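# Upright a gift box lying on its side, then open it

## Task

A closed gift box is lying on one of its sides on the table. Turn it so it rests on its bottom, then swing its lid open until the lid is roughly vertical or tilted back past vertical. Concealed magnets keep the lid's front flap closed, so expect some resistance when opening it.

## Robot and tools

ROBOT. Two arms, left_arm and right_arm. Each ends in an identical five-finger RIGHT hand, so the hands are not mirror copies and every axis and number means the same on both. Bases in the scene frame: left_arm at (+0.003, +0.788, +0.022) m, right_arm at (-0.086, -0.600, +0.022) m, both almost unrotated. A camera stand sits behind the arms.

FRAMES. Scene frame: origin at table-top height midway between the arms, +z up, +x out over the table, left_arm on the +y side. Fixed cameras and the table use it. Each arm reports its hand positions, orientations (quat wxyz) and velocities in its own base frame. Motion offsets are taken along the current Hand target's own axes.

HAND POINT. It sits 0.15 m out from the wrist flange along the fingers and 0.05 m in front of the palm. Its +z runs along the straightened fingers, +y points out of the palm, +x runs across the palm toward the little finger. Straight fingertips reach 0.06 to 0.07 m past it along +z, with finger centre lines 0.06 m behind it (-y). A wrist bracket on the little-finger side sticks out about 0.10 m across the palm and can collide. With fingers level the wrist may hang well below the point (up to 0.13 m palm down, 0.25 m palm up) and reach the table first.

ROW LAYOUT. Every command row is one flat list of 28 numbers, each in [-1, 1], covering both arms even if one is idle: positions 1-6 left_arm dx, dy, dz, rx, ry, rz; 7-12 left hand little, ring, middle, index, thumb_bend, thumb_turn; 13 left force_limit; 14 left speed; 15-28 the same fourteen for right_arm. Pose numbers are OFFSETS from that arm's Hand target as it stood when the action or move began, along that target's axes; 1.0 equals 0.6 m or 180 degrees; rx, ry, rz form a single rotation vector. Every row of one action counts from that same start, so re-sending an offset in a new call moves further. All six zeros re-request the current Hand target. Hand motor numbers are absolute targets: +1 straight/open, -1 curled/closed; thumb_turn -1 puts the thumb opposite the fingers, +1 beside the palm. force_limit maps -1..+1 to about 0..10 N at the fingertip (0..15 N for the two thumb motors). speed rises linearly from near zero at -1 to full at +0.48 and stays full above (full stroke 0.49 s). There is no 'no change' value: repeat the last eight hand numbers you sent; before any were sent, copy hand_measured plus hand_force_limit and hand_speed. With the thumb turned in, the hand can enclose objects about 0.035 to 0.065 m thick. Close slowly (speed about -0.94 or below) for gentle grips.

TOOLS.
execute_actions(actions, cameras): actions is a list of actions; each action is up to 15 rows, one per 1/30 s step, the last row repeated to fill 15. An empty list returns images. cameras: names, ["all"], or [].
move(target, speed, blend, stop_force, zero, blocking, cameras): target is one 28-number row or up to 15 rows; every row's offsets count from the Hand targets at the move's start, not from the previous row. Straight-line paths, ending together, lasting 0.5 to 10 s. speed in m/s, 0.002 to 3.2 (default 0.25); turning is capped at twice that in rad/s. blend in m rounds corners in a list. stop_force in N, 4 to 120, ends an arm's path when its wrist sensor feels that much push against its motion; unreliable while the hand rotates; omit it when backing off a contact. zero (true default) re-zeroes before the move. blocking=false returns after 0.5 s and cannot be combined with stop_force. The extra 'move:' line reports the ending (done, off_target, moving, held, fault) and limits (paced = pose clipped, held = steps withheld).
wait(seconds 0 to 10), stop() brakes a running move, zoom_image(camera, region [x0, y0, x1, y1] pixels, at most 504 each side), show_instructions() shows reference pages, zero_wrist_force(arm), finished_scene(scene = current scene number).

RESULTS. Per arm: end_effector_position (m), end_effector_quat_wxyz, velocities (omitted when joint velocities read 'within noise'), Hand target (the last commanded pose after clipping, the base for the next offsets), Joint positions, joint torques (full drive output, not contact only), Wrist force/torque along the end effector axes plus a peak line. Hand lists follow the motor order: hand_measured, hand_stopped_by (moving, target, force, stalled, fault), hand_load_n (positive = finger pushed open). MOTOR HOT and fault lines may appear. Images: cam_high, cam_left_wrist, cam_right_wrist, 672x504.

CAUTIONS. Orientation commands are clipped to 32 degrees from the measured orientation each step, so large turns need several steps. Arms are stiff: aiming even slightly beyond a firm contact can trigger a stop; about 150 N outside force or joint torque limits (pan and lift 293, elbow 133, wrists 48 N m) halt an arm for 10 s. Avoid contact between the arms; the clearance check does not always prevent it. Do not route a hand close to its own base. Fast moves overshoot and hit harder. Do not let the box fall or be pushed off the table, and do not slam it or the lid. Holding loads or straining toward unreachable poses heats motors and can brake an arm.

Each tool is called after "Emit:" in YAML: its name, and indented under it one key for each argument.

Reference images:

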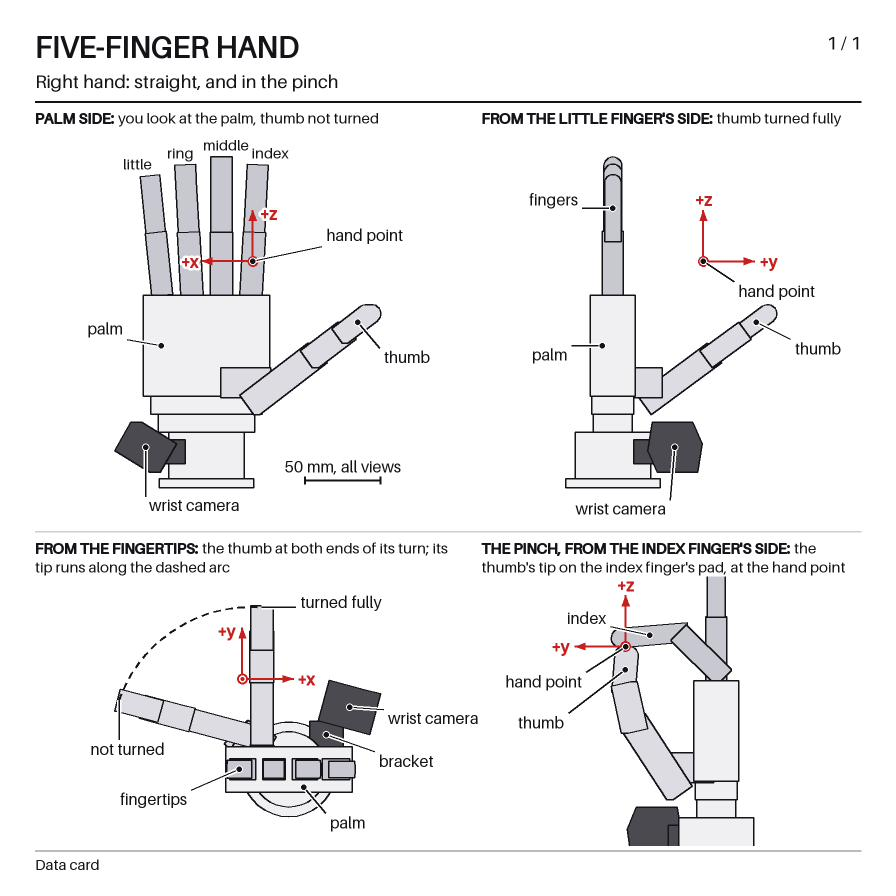

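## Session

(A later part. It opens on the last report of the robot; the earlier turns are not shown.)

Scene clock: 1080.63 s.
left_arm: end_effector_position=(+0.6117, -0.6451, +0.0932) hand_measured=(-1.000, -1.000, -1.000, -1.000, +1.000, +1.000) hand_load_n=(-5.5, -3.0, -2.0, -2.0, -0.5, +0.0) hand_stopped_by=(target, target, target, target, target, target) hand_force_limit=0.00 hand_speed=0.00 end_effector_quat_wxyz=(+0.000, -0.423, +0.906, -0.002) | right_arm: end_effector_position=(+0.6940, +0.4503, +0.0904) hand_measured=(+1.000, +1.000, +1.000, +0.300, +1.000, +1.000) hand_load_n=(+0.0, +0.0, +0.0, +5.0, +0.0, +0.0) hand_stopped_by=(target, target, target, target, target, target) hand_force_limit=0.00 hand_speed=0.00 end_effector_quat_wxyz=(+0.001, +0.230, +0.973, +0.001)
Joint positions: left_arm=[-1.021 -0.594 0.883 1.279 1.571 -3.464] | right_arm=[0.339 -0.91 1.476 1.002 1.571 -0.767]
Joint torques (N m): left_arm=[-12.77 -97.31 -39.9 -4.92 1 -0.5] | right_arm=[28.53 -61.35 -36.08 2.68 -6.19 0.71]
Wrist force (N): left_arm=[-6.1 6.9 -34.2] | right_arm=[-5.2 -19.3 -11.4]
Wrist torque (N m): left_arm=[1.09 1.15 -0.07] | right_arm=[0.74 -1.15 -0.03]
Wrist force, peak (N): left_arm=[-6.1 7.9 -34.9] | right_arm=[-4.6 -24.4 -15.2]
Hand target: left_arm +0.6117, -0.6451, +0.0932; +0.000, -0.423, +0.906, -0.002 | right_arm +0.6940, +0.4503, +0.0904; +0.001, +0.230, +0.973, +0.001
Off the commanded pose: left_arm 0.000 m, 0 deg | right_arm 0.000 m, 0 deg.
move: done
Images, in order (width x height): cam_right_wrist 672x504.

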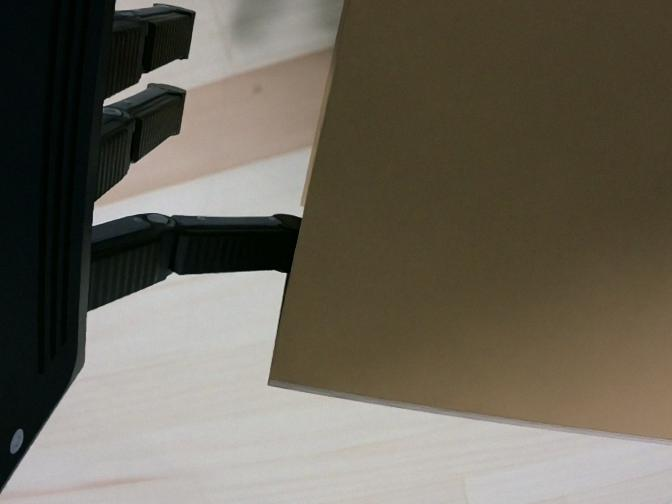

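Emit:
move:
  target: [0,0,0,0,0,0,-1,-1,-1,-1,1,1,0,0,-0.09,0.03,0,0,0,0,1,1,1,0.3,1,1,0,0]
  speed: 0.012
  stop_force: 45
  cameras: ["cam_high","cam_right_wrist"]

Emit:
zoom_image:
  camera: "cam_high"
  region: [180, 120, 420, 320]

Scene clock: 1090.13 s.
left_arm: end_effector_position=(+0.6117, -0.6451, +0.0932) hand_measured=(-1.000, -1.000, -1.000, -1.000, +1.000, +1.000) hand_load_n=(-4.5, -3.0, -1.5, -1.5, +0.0, +0.0) hand_stopped_by=(target, target, target, target, target, target) hand_force_limit=0.00 hand_speed=0.00 end_effector_quat_wxyz=(+0.000, -0.423, +0.906, -0.002) | right_arm: end_effector_position=(+0.7503, +0.4422, +0.0906) hand_measured=(+1.000, +1.000, +1.000, +0.300, +1.000, +1.000) hand_load_n=(+0.0, +0.0, +0.0, +0.0, +0.0, +0.0) hand_stopped_by=(target, target, target, target, target, target) hand_force_limit=0.00 hand_speed=0.00 end_effector_quat_wxyz=(+0.001, +0.230, +0.973, +0.001)
Joint positions: left_arm=[-1.021 -0.594 0.883 1.279 1.571 -3.464] | right_arm=[0.306 -0.846 1.361 1.053 1.571 -0.8]
Joint torques (N m): left_arm=[11.85 -94.83 -34.08 0.63 1.22 -0.09] | right_arm=[-10.89 -74.42 -38.45 7.43 -2.55 -1.84]
Wrist force (N): left_arm=[1.4 1.1 -32.7] | right_arm=[4.8 -1.8 1.2]
Wrist torque (N m): left_arm=[1.06 1.02 -0.20] | right_arm=[-0.28 -0.65 0.28]
Wrist force, peak (N): left_arm=[-6.1 8.4 -34.9] | right_arm=[-2.9 -21.4 -13.0]
Hand target: left_arm +0.6117, -0.6451, +0.0932; +0.000, -0.423, +0.906, -0.002 | right_arm +0.7503, +0.4422, +0.0906; +0.001, +0.230, +0.973, +0.001
Off the commanded pose: left_arm 0.000 m, 0 deg | right_arm 0.000 m, 0 deg.
move: done
Images, in order (width x height): cam_high 672x504, cam_right_wrist 672x504.

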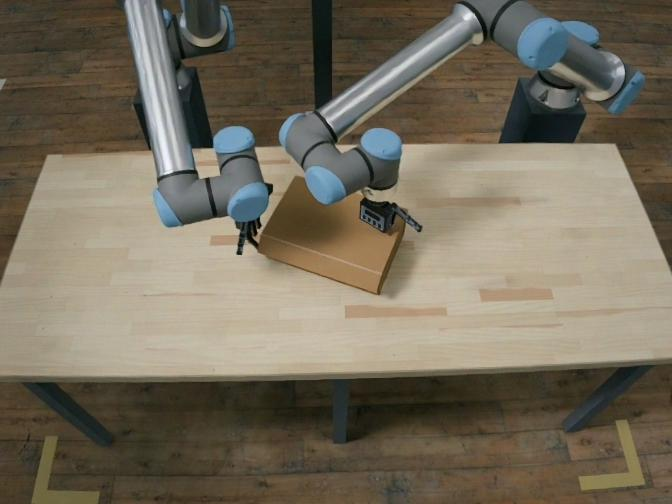

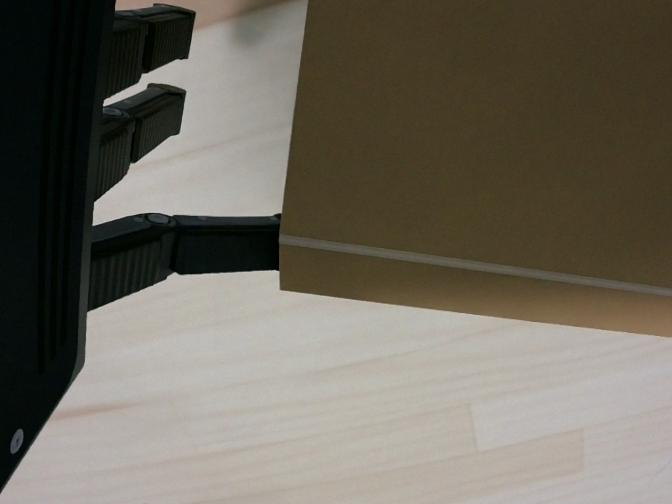

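Scaled by 2.100.

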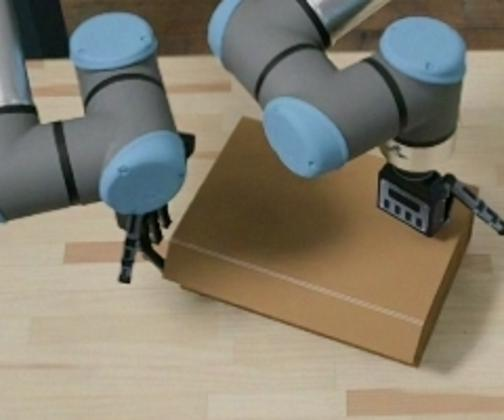

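Emit:
move:
  target:
    - [0,0,-0.1,0,0,0,-1,-1,-1,-1,1,1,0,0,0,0,0,0,0,0,1,1,1,0.3,1,1,0,0]
    - [0,0.3,-0.25,0,0,0,-1,-1,-1,-1,1,1,0,0,0,0,0,0,0,0,1,1,1,0.3,1,1,0,0]
  speed: 0.15

Emit:
move:
  target: [0,0,0,0,0,0,-1,-1,-1,-1,1,1,0,0,0,0.006,-0.1,0,0,0,1,1,1,0.3,1,1,0,0]
  speed: 0.03
  stop_force: 25
  cameras: ["cam_high","cam_right_wrist"]

Emit:
zoom_image:
  camera: "cam_high"
  region: [180, 120, 420, 320]

Scene clock: 1100.63 s.
left_arm: end_effector_position=(+0.4737, -0.5291, +0.2426) hand_measured=(-1.000, -1.000, -1.000, -1.000, +1.000, +1.000) hand_load_n=(+0.0, +0.0, +0.0, +0.0, +0.0, +0.0) hand_stopped_by=(target, target, target, target, target, target) hand_force_limit=0.00 hand_speed=0.00 end_effector_quat_wxyz=(+0.000, -0.423, +0.906, -0.002) | right_arm: end_effector_position=(+0.7503, +0.4422, +0.0906) hand_measured=(+1.000, +1.000, +1.000, +0.300, +1.000, +1.000) hand_load_n=(+0.0, +0.0, +0.0, +0.0, +0.0, +0.0) hand_stopped_by=(target, target, target, target, target, target) hand_force_limit=0.00 hand_speed=0.00 end_effector_quat_wxyz=(+0.001, +0.230, +0.973, +0.001)
Joint positions: left_arm=[-1.096 -0.997 1.326 1.239 1.571 -3.539] | right_arm=[0.306 -0.846 1.361 1.053 1.571 -0.8]
Joint torques (N m): left_arm=[-8.61 -105.24 -22.94 2.24 -2.7 -2.14] | right_arm=[-10.79 -73.96 -36.79 7.54 -2.22 -1.53]
Wrist force (N): left_arm=[1.6 0.7 0.1] | right_arm=[4.2 -1.7 0.7]
Wrist torque (N m): left_arm=[0.10 -0.20 0.05] | right_arm=[-0.28 -0.60 0.25]
Wrist force, peak (N): left_arm=[1.3 1.1 -33.6] | right_arm=[5.2 -2.2 1.2]
Hand target: left_arm +0.4736, -0.5290, +0.2427; +0.000, -0.423, +0.906, -0.002 | right_arm +0.7503, +0.4422, +0.0906; +0.001, +0.230, +0.973, +0.001
Off the commanded pose: left_arm 0.000 m, 0 deg | right_arm 0.000 m, 0 deg.
move: done

Scene clock: 1103.80 s.
left_arm: end_effector_position=(+0.4736, -0.5290, +0.2427) hand_measured=(-1.000, -1.000, -1.000, -1.000, +1.000, +1.000) hand_load_n=(+0.0, +0.0, +0.0, +0.0, +0.0, +0.0) hand_stopped_by=(target, target, target, target, target, target) hand_force_limit=0.00 hand_speed=0.00 end_effector_quat_wxyz=(+0.000, -0.423, +0.906, -0.002) | right_arm: end_effector_position=(+0.7517, +0.4454, +0.1506) hand_measured=(+1.000, +1.000, +1.000, +0.300, +1.000, +1.000) hand_load_n=(+0.0, +0.0, +0.0, +1.5, +0.0, +0.0) hand_stopped_by=(target, target, target, target, target, target) hand_force_limit=0.00 hand_speed=0.00 end_effector_quat_wxyz=(+0.001, +0.230, +0.973, +0.001)
Joint positions: left_arm=[-1.096 -0.997 1.326 1.238 1.57 -3.539] | right_arm=[0.309 -0.887 1.317 1.139 1.571 -0.797]
Joint torques (N m): left_arm=[-8.58 -108.72 -24 2.03 -2.74 -2.06] | right_arm=[17.44 -94.75 -40.47 7.68 -0.91 1.99]
Wrist force (N): left_arm=[1.5 0.5 0.1] | right_arm=[4.2 -2.9 1.6]
Wrist torque (N m): left_arm=[0.07 -0.18 0.04] | right_arm=[-0.33 -0.65 -0.06]
Wrist force, peak (N): left_arm=[1.8 0.7 -0.3] | right_arm=[5.1 -1.8 1.3]
Hand target: left_arm +0.4736, -0.5290, +0.2427; +0.000, -0.423, +0.906, -0.002 | right_arm +0.7517, +0.4454, +0.1506; +0.001, +0.230, +0.973, +0.001
Off the commanded pose: left_arm 0.000 m, 0 deg | right_arm 0.000 m, 0 deg.
move: done
Images, in order (width x height): cam_high 672x504, cam_right_wrist 672x504.

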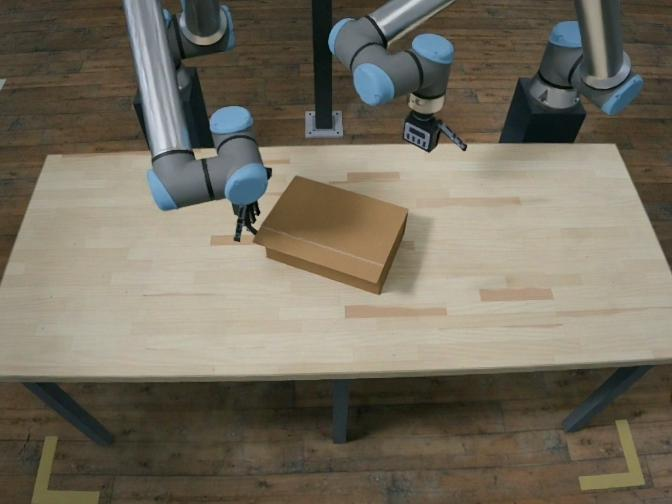

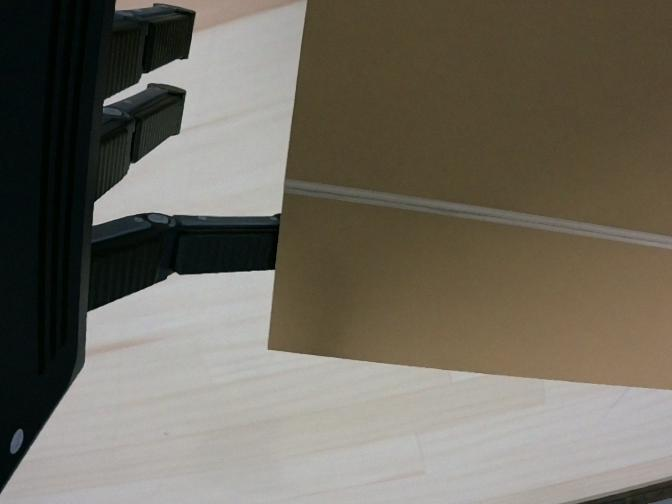

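Scaled by 2.100.

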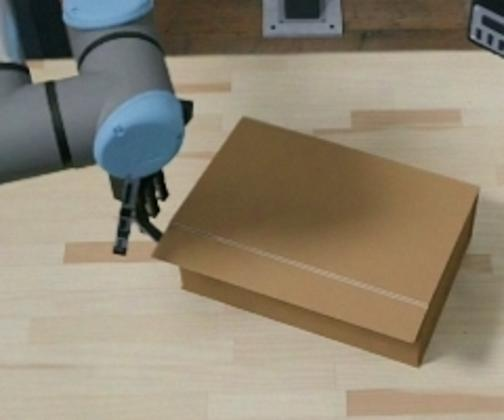

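Emit:
move:
  target:
    - [0,0,0,0,0,0,-1,-1,-1,-1,1,1,0,0,0,0.035,-0.02,0,0,0,1,1,1,0.3,1,1,0,0]
    - [0,0,0,0,0,0,-1,-1,-1,-1,1,1,0,0,0.02,0.06,-0.12,0,0,0,1,1,1,0.3,1,1,0,0]
  speed: 0.06
  cameras: ["cam_high","cam_right_wrist"]

Emit:
zoom_image:
  camera: "cam_high"
  region: [180, 120, 420, 320]

Scene clock: 1112.40 s.
left_arm: end_effector_position=(+0.4736, -0.5290, +0.2427) hand_measured=(-1.000, -1.000, -1.000, -1.000, +1.000, +1.000) hand_load_n=(+0.0, +0.0, +0.0, +0.0, +0.0, +0.0) hand_stopped_by=(target, target, target, target, target, target) hand_force_limit=0.00 hand_speed=0.00 end_effector_quat_wxyz=(+0.000, -0.423, +0.906, -0.002) | right_arm: end_effector_position=(+0.7570, +0.4828, +0.2223) hand_measured=(+1.000, +1.000, +1.000, +0.300, +1.000, +1.000) hand_load_n=(+0.0, +0.0, +0.0, +1.5, +0.0, +0.0) hand_stopped_by=(target, target, target, target, target, target) hand_force_limit=0.00 hand_speed=0.00 end_effector_quat_wxyz=(+0.001, +0.230, +0.973, +0.001)
Joint positions: left_arm=[-1.096 -0.997 1.326 1.238 1.57 -3.539] | right_arm=[0.351 -0.892 1.19 1.27 1.571 -0.755]
Joint torques (N m): left_arm=[-9.14 -109.39 -24.73 2.13 -2.81 -2.25] | right_arm=[18.74 -95.05 -41.6 7.66 2.48 2.17]
Wrist force (N): left_arm=[1.4 0.6 -0.4] | right_arm=[4.6 -1.8 1.4]
Wrist torque (N m): left_arm=[0.12 -0.16 0.04] | right_arm=[-0.19 -0.67 -0.04]
Wrist force, peak (N): left_arm=[1.9 0.8 0.1] | right_arm=[4.7 -3.0 1.4]
Hand target: left_arm +0.4736, -0.5290, +0.2427; +0.000, -0.423, +0.906, -0.002 | right_arm +0.7570, +0.4829, +0.2226; +0.001, +0.230, +0.973, +0.001
Off the commanded pose: left_arm 0.000 m, 0 deg | right_arm 0.000 m, 0 deg.
move: done
Images, in order (width x height): cam_high 672x504, cam_right_wrist 672x504.

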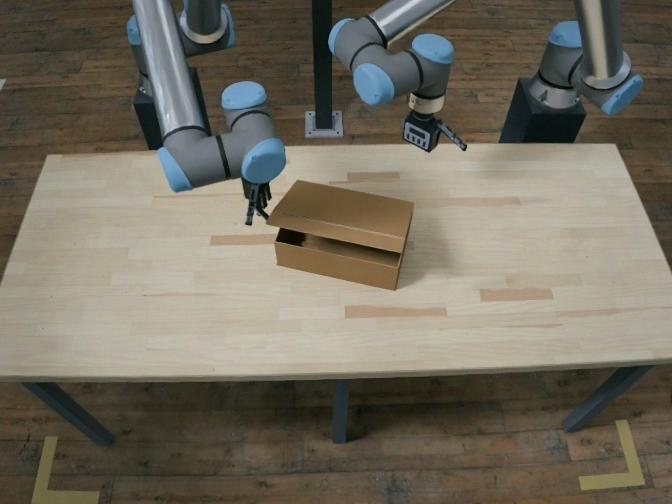

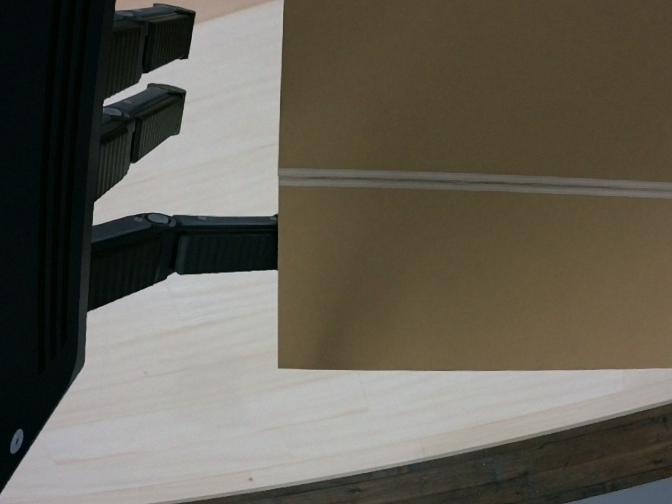

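Scaled by 2.100.

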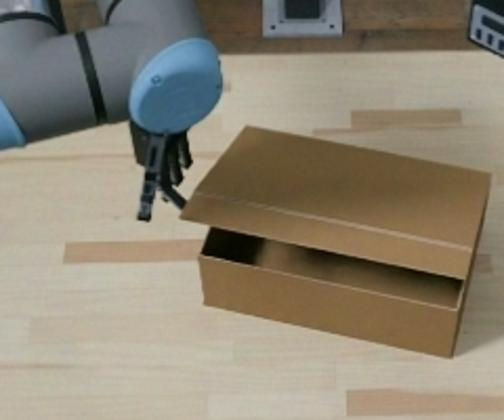

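Emit:
move:
  target:
    - [-0.1,0.1,-0.2,0,0,0,-1,-1,-1,-1,1,1,0,0,0.16,0,-0.17,0,0,0,1,1,1,0.3,1,1,0,0]
    - [-0.2,0.2,-0.2,0,0,0,-1,-1,-1,-1,1,1,0,0,0.33,0,-0.2,0,0,0,1,1,1,0.3,1,1,0,0]
  speed: 0.08
  blend: [0.03,0]
  cameras: ["cam_high","cam_right_wrist"]

Emit:
zoom_image:
  camera: "cam_high"
  region: [220, 60, 460, 300]

Scene clock: 1124.67 s.
left_arm: end_effector_position=(+0.4587, -0.3599, +0.3622) hand_measured=(-1.000, -1.000, -1.000, -1.000, +1.000, +1.000) hand_load_n=(+0.0, +0.0, +0.0, +0.0, +0.0, +0.0) hand_stopped_by=(target, target, target, target, target, target) hand_force_limit=0.00 hand_speed=0.00 end_effector_quat_wxyz=(+0.000, -0.423, +0.906, -0.002) | right_arm: end_effector_position=(+0.5799, +0.5714, +0.3421) hand_measured=(+1.000, +1.000, +1.000, +0.300, +1.000, +1.000) hand_load_n=(+0.0, +0.0, +0.0, +0.5, +0.0, +0.0) hand_stopped_by=(target, target, target, target, target, target) hand_force_limit=0.00 hand_speed=0.00 end_effector_quat_wxyz=(+0.001, +0.230, +0.973, +0.001)
Joint positions: left_arm=[-0.991 -1.268 1.507 1.328 1.571 -3.434] | right_arm=[0.556 -1.086 1.285 1.369 1.572 -0.55]
Joint torques (N m): left_arm=[13.84 -87.02 -25.35 2.12 2.79 1.68] | right_arm=[16.49 -80.9 -29.54 0.9 2.65 2.28]
Wrist force (N): left_arm=[2.0 0.3 -0.1] | right_arm=[4.1 -2.0 0.6]
Wrist torque (N m): left_arm=[0.04 -0.26 -0.24] | right_arm=[-0.28 -0.65 -0.08]
Wrist force, peak (N): left_arm=[2.4 0.5 0.2] | right_arm=[4.9 -3.4 1.4]
Hand target: left_arm +0.4587, -0.3596, +0.3622; +0.000, -0.423, +0.906, -0.002 | right_arm +0.5796, +0.5716, +0.3421; +0.001, +0.230, +0.973, +0.001
Off the commanded pose: left_arm 0.000 m, 0 deg | right_arm 0.000 m, 0 deg.
move: done
Images, in order (width x height): cam_high 672x504, cam_right_wrist 672x504.

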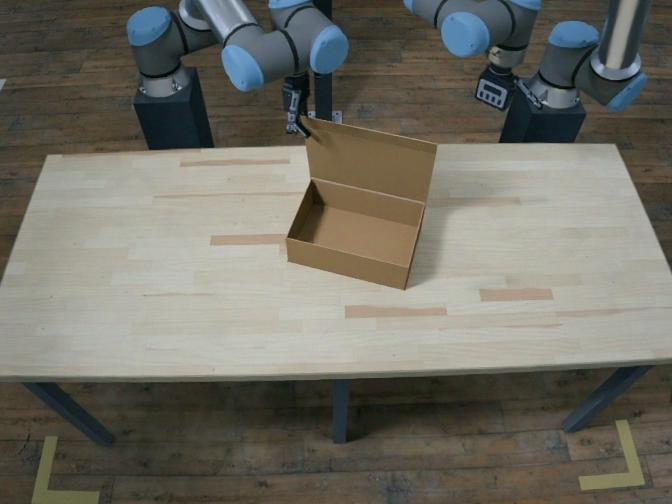

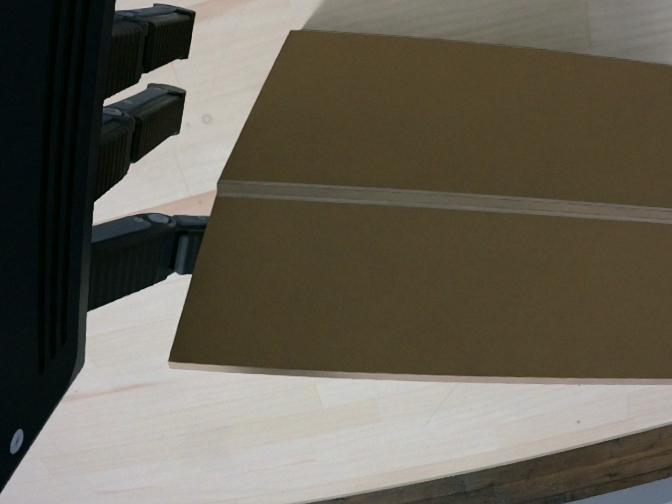

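Scaled by 2.100.

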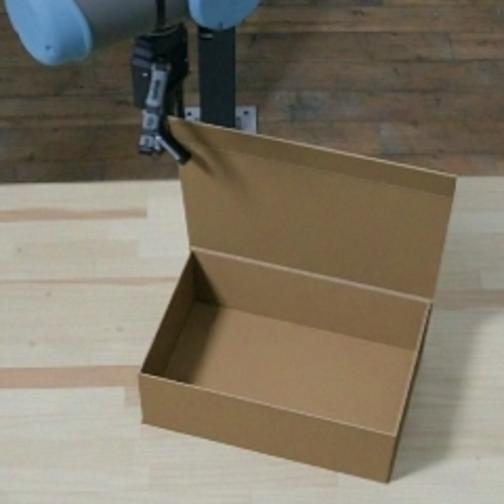

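Emit:
move:
  target: [0,0,0,0,0,0,-1,-1,-1,-1,1,1,0,0,0.11,0,0.03,0,0,0,1,1,1,0.3,1,1,0,0]
  speed: 0.06
  cameras: ["cam_high"]

Emit:
zoom_image:
  camera: "cam_high"
  region: [220, 60, 460, 300]

Scene clock: 1129.27 s.
left_arm: end_effector_position=(+0.4587, -0.3596, +0.3622) hand_measured=(-1.000, -1.000, -1.000, -1.000, +1.000, +1.000) hand_load_n=(+0.0, +0.0, +0.0, +0.0, +0.0, +0.0) hand_stopped_by=(target, target, target, target, target, target) hand_force_limit=0.00 hand_speed=0.00 end_effector_quat_wxyz=(+0.000, -0.423, +0.906, -0.002) | right_arm: end_effector_position=(+0.5210, +0.6010, +0.3241) hand_measured=(+1.000, +1.000, +1.000, +0.300, +1.000, +1.000) hand_load_n=(+0.0, +0.0, +0.0, +0.0, +0.0, +0.0) hand_stopped_by=(target, target, target, target, target, target) hand_force_limit=0.00 hand_speed=0.00 end_effector_quat_wxyz=(+0.001, +0.230, +0.973, +0.001)
Joint positions: left_arm=[-0.99 -1.268 1.508 1.328 1.571 -3.434] | right_arm=[0.637 -1.109 1.352 1.325 1.572 -0.469]
Joint torques (N m): left_arm=[14.26 -87.41 -24.73 2.12 2.63 1.61] | right_arm=[18.57 -78.48 -28.78 0.36 2.26 1.86]
Wrist force (N): left_arm=[2.0 0.7 0.1] | right_arm=[4.6 -3.5 0.3]
Wrist torque (N m): left_arm=[0.09 -0.26 -0.23] | right_arm=[-0.35 -0.73 -0.10]
Wrist force, peak (N): left_arm=[2.6 0.5 -0.4] | right_arm=[5.8 -3.2 0.7]
Hand target: left_arm +0.4587, -0.3596, +0.3622; +0.000, -0.423, +0.906, -0.002 | right_arm +0.5207, +0.6012, +0.3240; +0.001, +0.230, +0.973, +0.001
Off the commanded pose: left_arm 0.000 m, 0 deg | right_arm 0.000 m, 0 deg.
move: done
Images, in order (width x height): cam_high 672x504.

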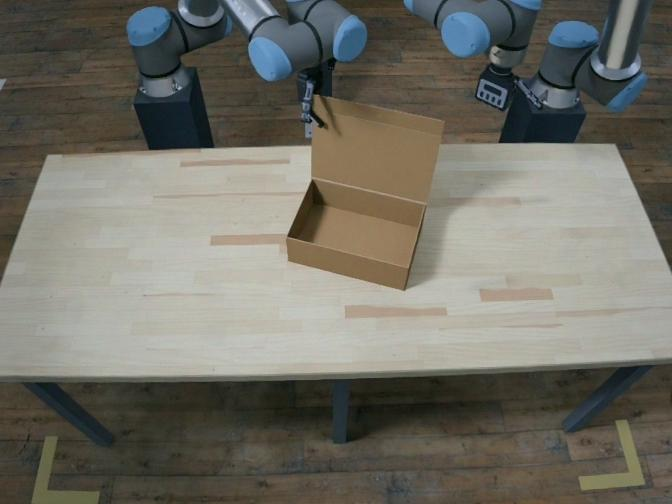

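Scaled by 2.100.

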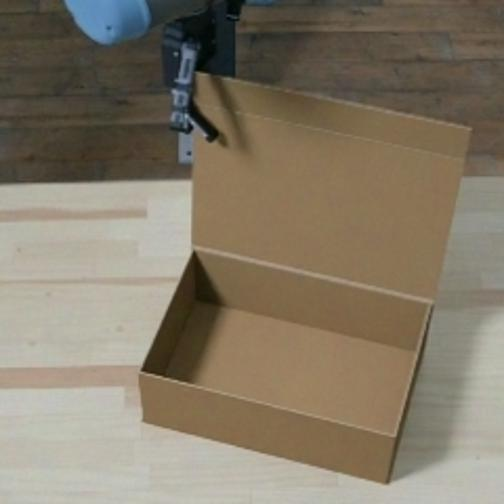

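Emit:
move:
  target:
    - [0,0,0,0,0,0,-1,-1,-1,-1,1,1,0,0,0.07,0,0.04,0,0,0,1,1,1,0.3,1,1,0,0]
    - [0,0,0,0,0,0,-1,-1,-1,-1,1,1,0,0,0.04,0,0.04,0,0,0,1,1,1,0.3,1,1,0,0]
  speed: 0.05

Emit:
wait:
  seconds: 0.5
  cameras: ["cam_high"]

Emit:
zoom_image:
  camera: "cam_high"
  region: [220, 60, 460, 300]

Scene clock: 1134.80 s.
left_arm: end_effector_position=(+0.4587, -0.3596, +0.3622) hand_measured=(-1.000, -1.000, -1.000, -1.000, +1.000, +1.000) hand_load_n=(+0.0, +0.0, +0.0, +0.5, +0.0, +0.0) hand_stopped_by=(target, target, target, target, target, target) hand_force_limit=0.00 hand_speed=0.00 end_effector_quat_wxyz=(+0.000, -0.423, +0.906, -0.002) | right_arm: end_effector_position=(+0.4990, +0.6121, +0.2999) hand_measured=(+1.000, +1.000, +1.000, +0.300, +1.000, +1.000) hand_load_n=(+0.0, +0.0, +0.0, +0.0, +0.0, +0.0) hand_stopped_by=(target, target, target, target, target, target) hand_force_limit=0.00 hand_speed=0.00 end_effector_quat_wxyz=(+0.001, +0.230, +0.973, +0.001)
Joint positions: left_arm=[-0.99 -1.268 1.508 1.328 1.571 -3.434] | right_arm=[0.668 -1.107 1.393 1.282 1.572 -0.438]
Joint torques (N m): left_arm=[13.67 -88.26 -25.78 2.09 2.64 1.87] | right_arm=[-9.3 -59.94 -41.69 7.57 0.7 -1.66]
Wrist force (N): left_arm=[2.0 0.4 -0.2] | right_arm=[4.8 -2.1 0.6]
Wrist torque (N m): left_arm=[0.06 -0.24 -0.23] | right_arm=[-0.23 -0.69 0.26]
Wrist force, peak (N): left_arm=[2.4 0.4 0.0] | right_arm=[5.4 -3.5 -0.4]
Hand target: left_arm +0.4587, -0.3596, +0.3622; +0.000, -0.423, +0.906, -0.002 | right_arm +0.4993, +0.6120, +0.2999; +0.001, +0.230, +0.973, +0.001
Off the commanded pose: left_arm 0.000 m, 0 deg | right_arm 0.000 m, 0 deg.
move: done

Scene clock: 1135.30 s.
left_arm: end_effector_position=(+0.4587, -0.3596, +0.3622) hand_measured=(-1.000, -1.000, -1.000, -1.000, +1.000, +1.000) hand_load_n=(+0.0, +0.0, +0.0, +0.0, +0.0, +0.0) hand_stopped_by=(target, target, target, target, target, target) hand_force_limit=0.00 hand_speed=0.00 end_effector_quat_wxyz=(+0.000, -0.423, +0.906, -0.002) | right_arm: end_effector_position=(+0.4993, +0.6120, +0.2999) hand_measured=(+1.000, +1.000, +1.000, +0.300, +1.000, +1.000) hand_load_n=(+0.0, +0.0, +0.0, +0.0, +0.0, +0.0) hand_stopped_by=(target, target, target, target, target, target) hand_force_limit=0.00 hand_speed=0.00 end_effector_quat_wxyz=(+0.001, +0.230, +0.973, +0.001)
Joint positions: left_arm=[-0.99 -1.268 1.508 1.328 1.571 -3.434] | right_arm=[0.668 -1.107 1.393 1.282 1.572 -0.438]
Joint torques (N m): left_arm=[14.12 -86.4 -24.84 1.98 2.65 1.78] | right_arm=[-11.42 -60.63 -42.09 7.42 -1.94 -1.85]
Wrist force (N): left_arm=[2.2 0.5 0.0] | right_arm=[5.2 -2.2 0.2]
Wrist torque (N m): left_arm=[0.08 -0.29 -0.22] | right_arm=[-0.23 -0.74 0.25]
Wrist force, peak (N): left_arm=[2.2 0.5 0.0] | right_arm=[5.2 -2.8 0.1]
Hand target: left_arm +0.4587, -0.3596, +0.3622; +0.000, -0.423, +0.906, -0.002 | right_arm +0.4993, +0.6120, +0.2999; +0.001, +0.230, +0.973, +0.001
Off the commanded pose: left_arm 0.000 m, 0 deg | right_arm 0.000 m, 0 deg.
wait: 0.50 s; at rest by 0.17 s
Images, in order (width x height): cam_high 672x504.

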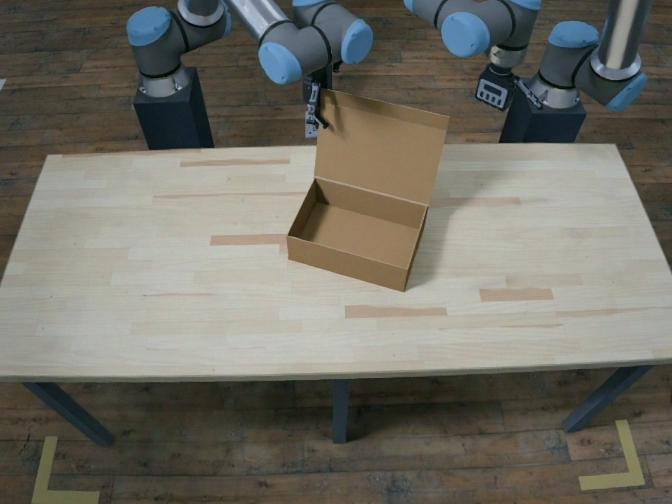

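Scaled by 2.100.

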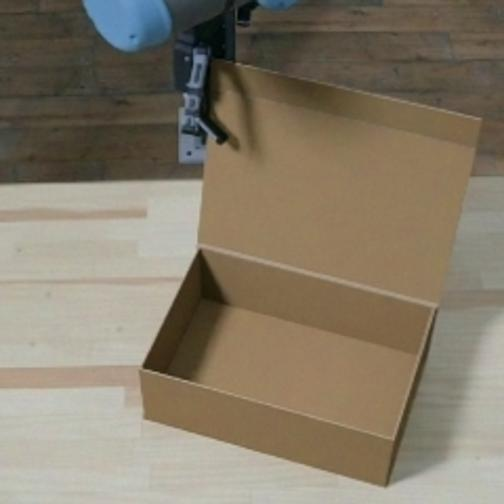

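Emit:
move:
  target:
    - [0,0,0,0,0,0,-1,-1,-1,-1,1,1,0,0,-0.03,0,0,0,0,0,1,1,1,0.3,1,1,0,0]
    - [0,0,0,0,0,0,-1,-1,-1,-1,1,1,0,0,-0.1,-0.05,-0.05,0,0,0,1,1,1,0.3,1,1,0,0]
    - [0,0,0,0,0,0,-1,-1,-1,-1,1,1,0,0,-0.1,-0.3,-0.05,0,0,0,1,1,1,0.3,1,1,0,0]
  speed: 0.1
  cameras: ["cam_high"]

Emit:
zoom_image:
  camera: "cam_high"
  region: [220, 60, 460, 300]

Scene clock: 1143.57 s.
left_arm: end_effector_position=(+0.4587, -0.3596, +0.3622) hand_measured=(-1.000, -1.000, -1.000, -1.000, +1.000, +1.000) hand_load_n=(+0.0, +0.0, +0.0, +0.0, -0.5, +0.0) hand_stopped_by=(target, target, target, target, target, target) hand_force_limit=0.00 hand_speed=0.00 end_effector_quat_wxyz=(+0.000, -0.423, +0.906, -0.002) | right_arm: end_effector_position=(+0.4723, +0.4244, +0.3298) hand_measured=(+1.000, +1.000, +1.000, +0.300, +1.000, +1.000) hand_load_n=(+0.0, +0.0, +0.0, +0.0, +0.0, +0.0) hand_stopped_by=(target, target, target, target, target, target) hand_force_limit=0.00 hand_speed=0.00 end_effector_quat_wxyz=(+0.001, +0.230, +0.973, +0.001)
Joint positions: left_arm=[-0.99 -1.268 1.508 1.328 1.571 -3.434] | right_arm=[0.432 -1.376 1.705 1.239 1.572 -0.674]
Joint torques (N m): left_arm=[13.25 -85.88 -25.66 2.23 2.64 1.37] | right_arm=[-13.53 -58.02 -29.17 0.89 -2.62 -2.36]
Wrist force (N): left_arm=[1.7 0.3 -0.1] | right_arm=[4.8 -1.9 0.4]
Wrist torque (N m): left_arm=[0.05 -0.21 -0.26] | right_arm=[-0.32 -0.75 0.28]
Wrist force, peak (N): left_arm=[2.5 0.6 -0.2] | right_arm=[5.5 -2.5 0.8]
Hand target: left_arm +0.4587, -0.3596, +0.3622; +0.000, -0.423, +0.906, -0.002 | right_arm +0.4722, +0.4242, +0.3298; +0.001, +0.230, +0.973, +0.001
Off the commanded pose: left_arm 0.000 m, 0 deg | right_arm 0.000 m, 0 deg.
move: done
Images, in order (width x height): cam_high 672x504.

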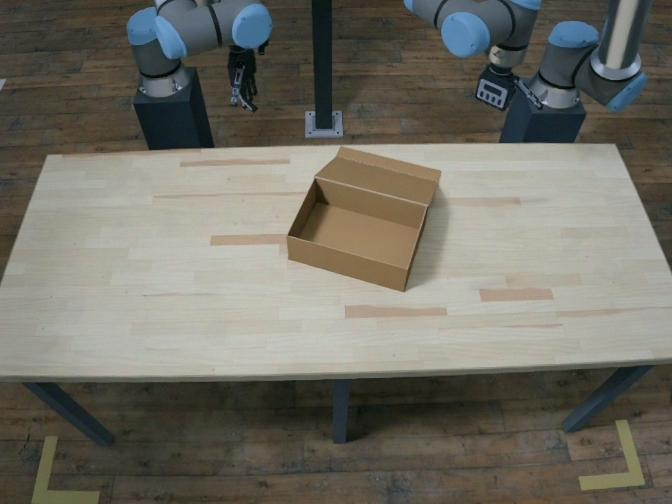

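Scaled by 2.100.

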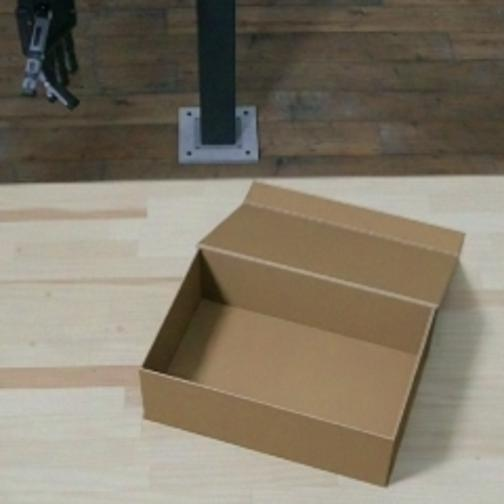

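Lid is open, further back and resting. Done.

Emit:
finished_scene:
  scene: 1

The scene is finished: the task was done.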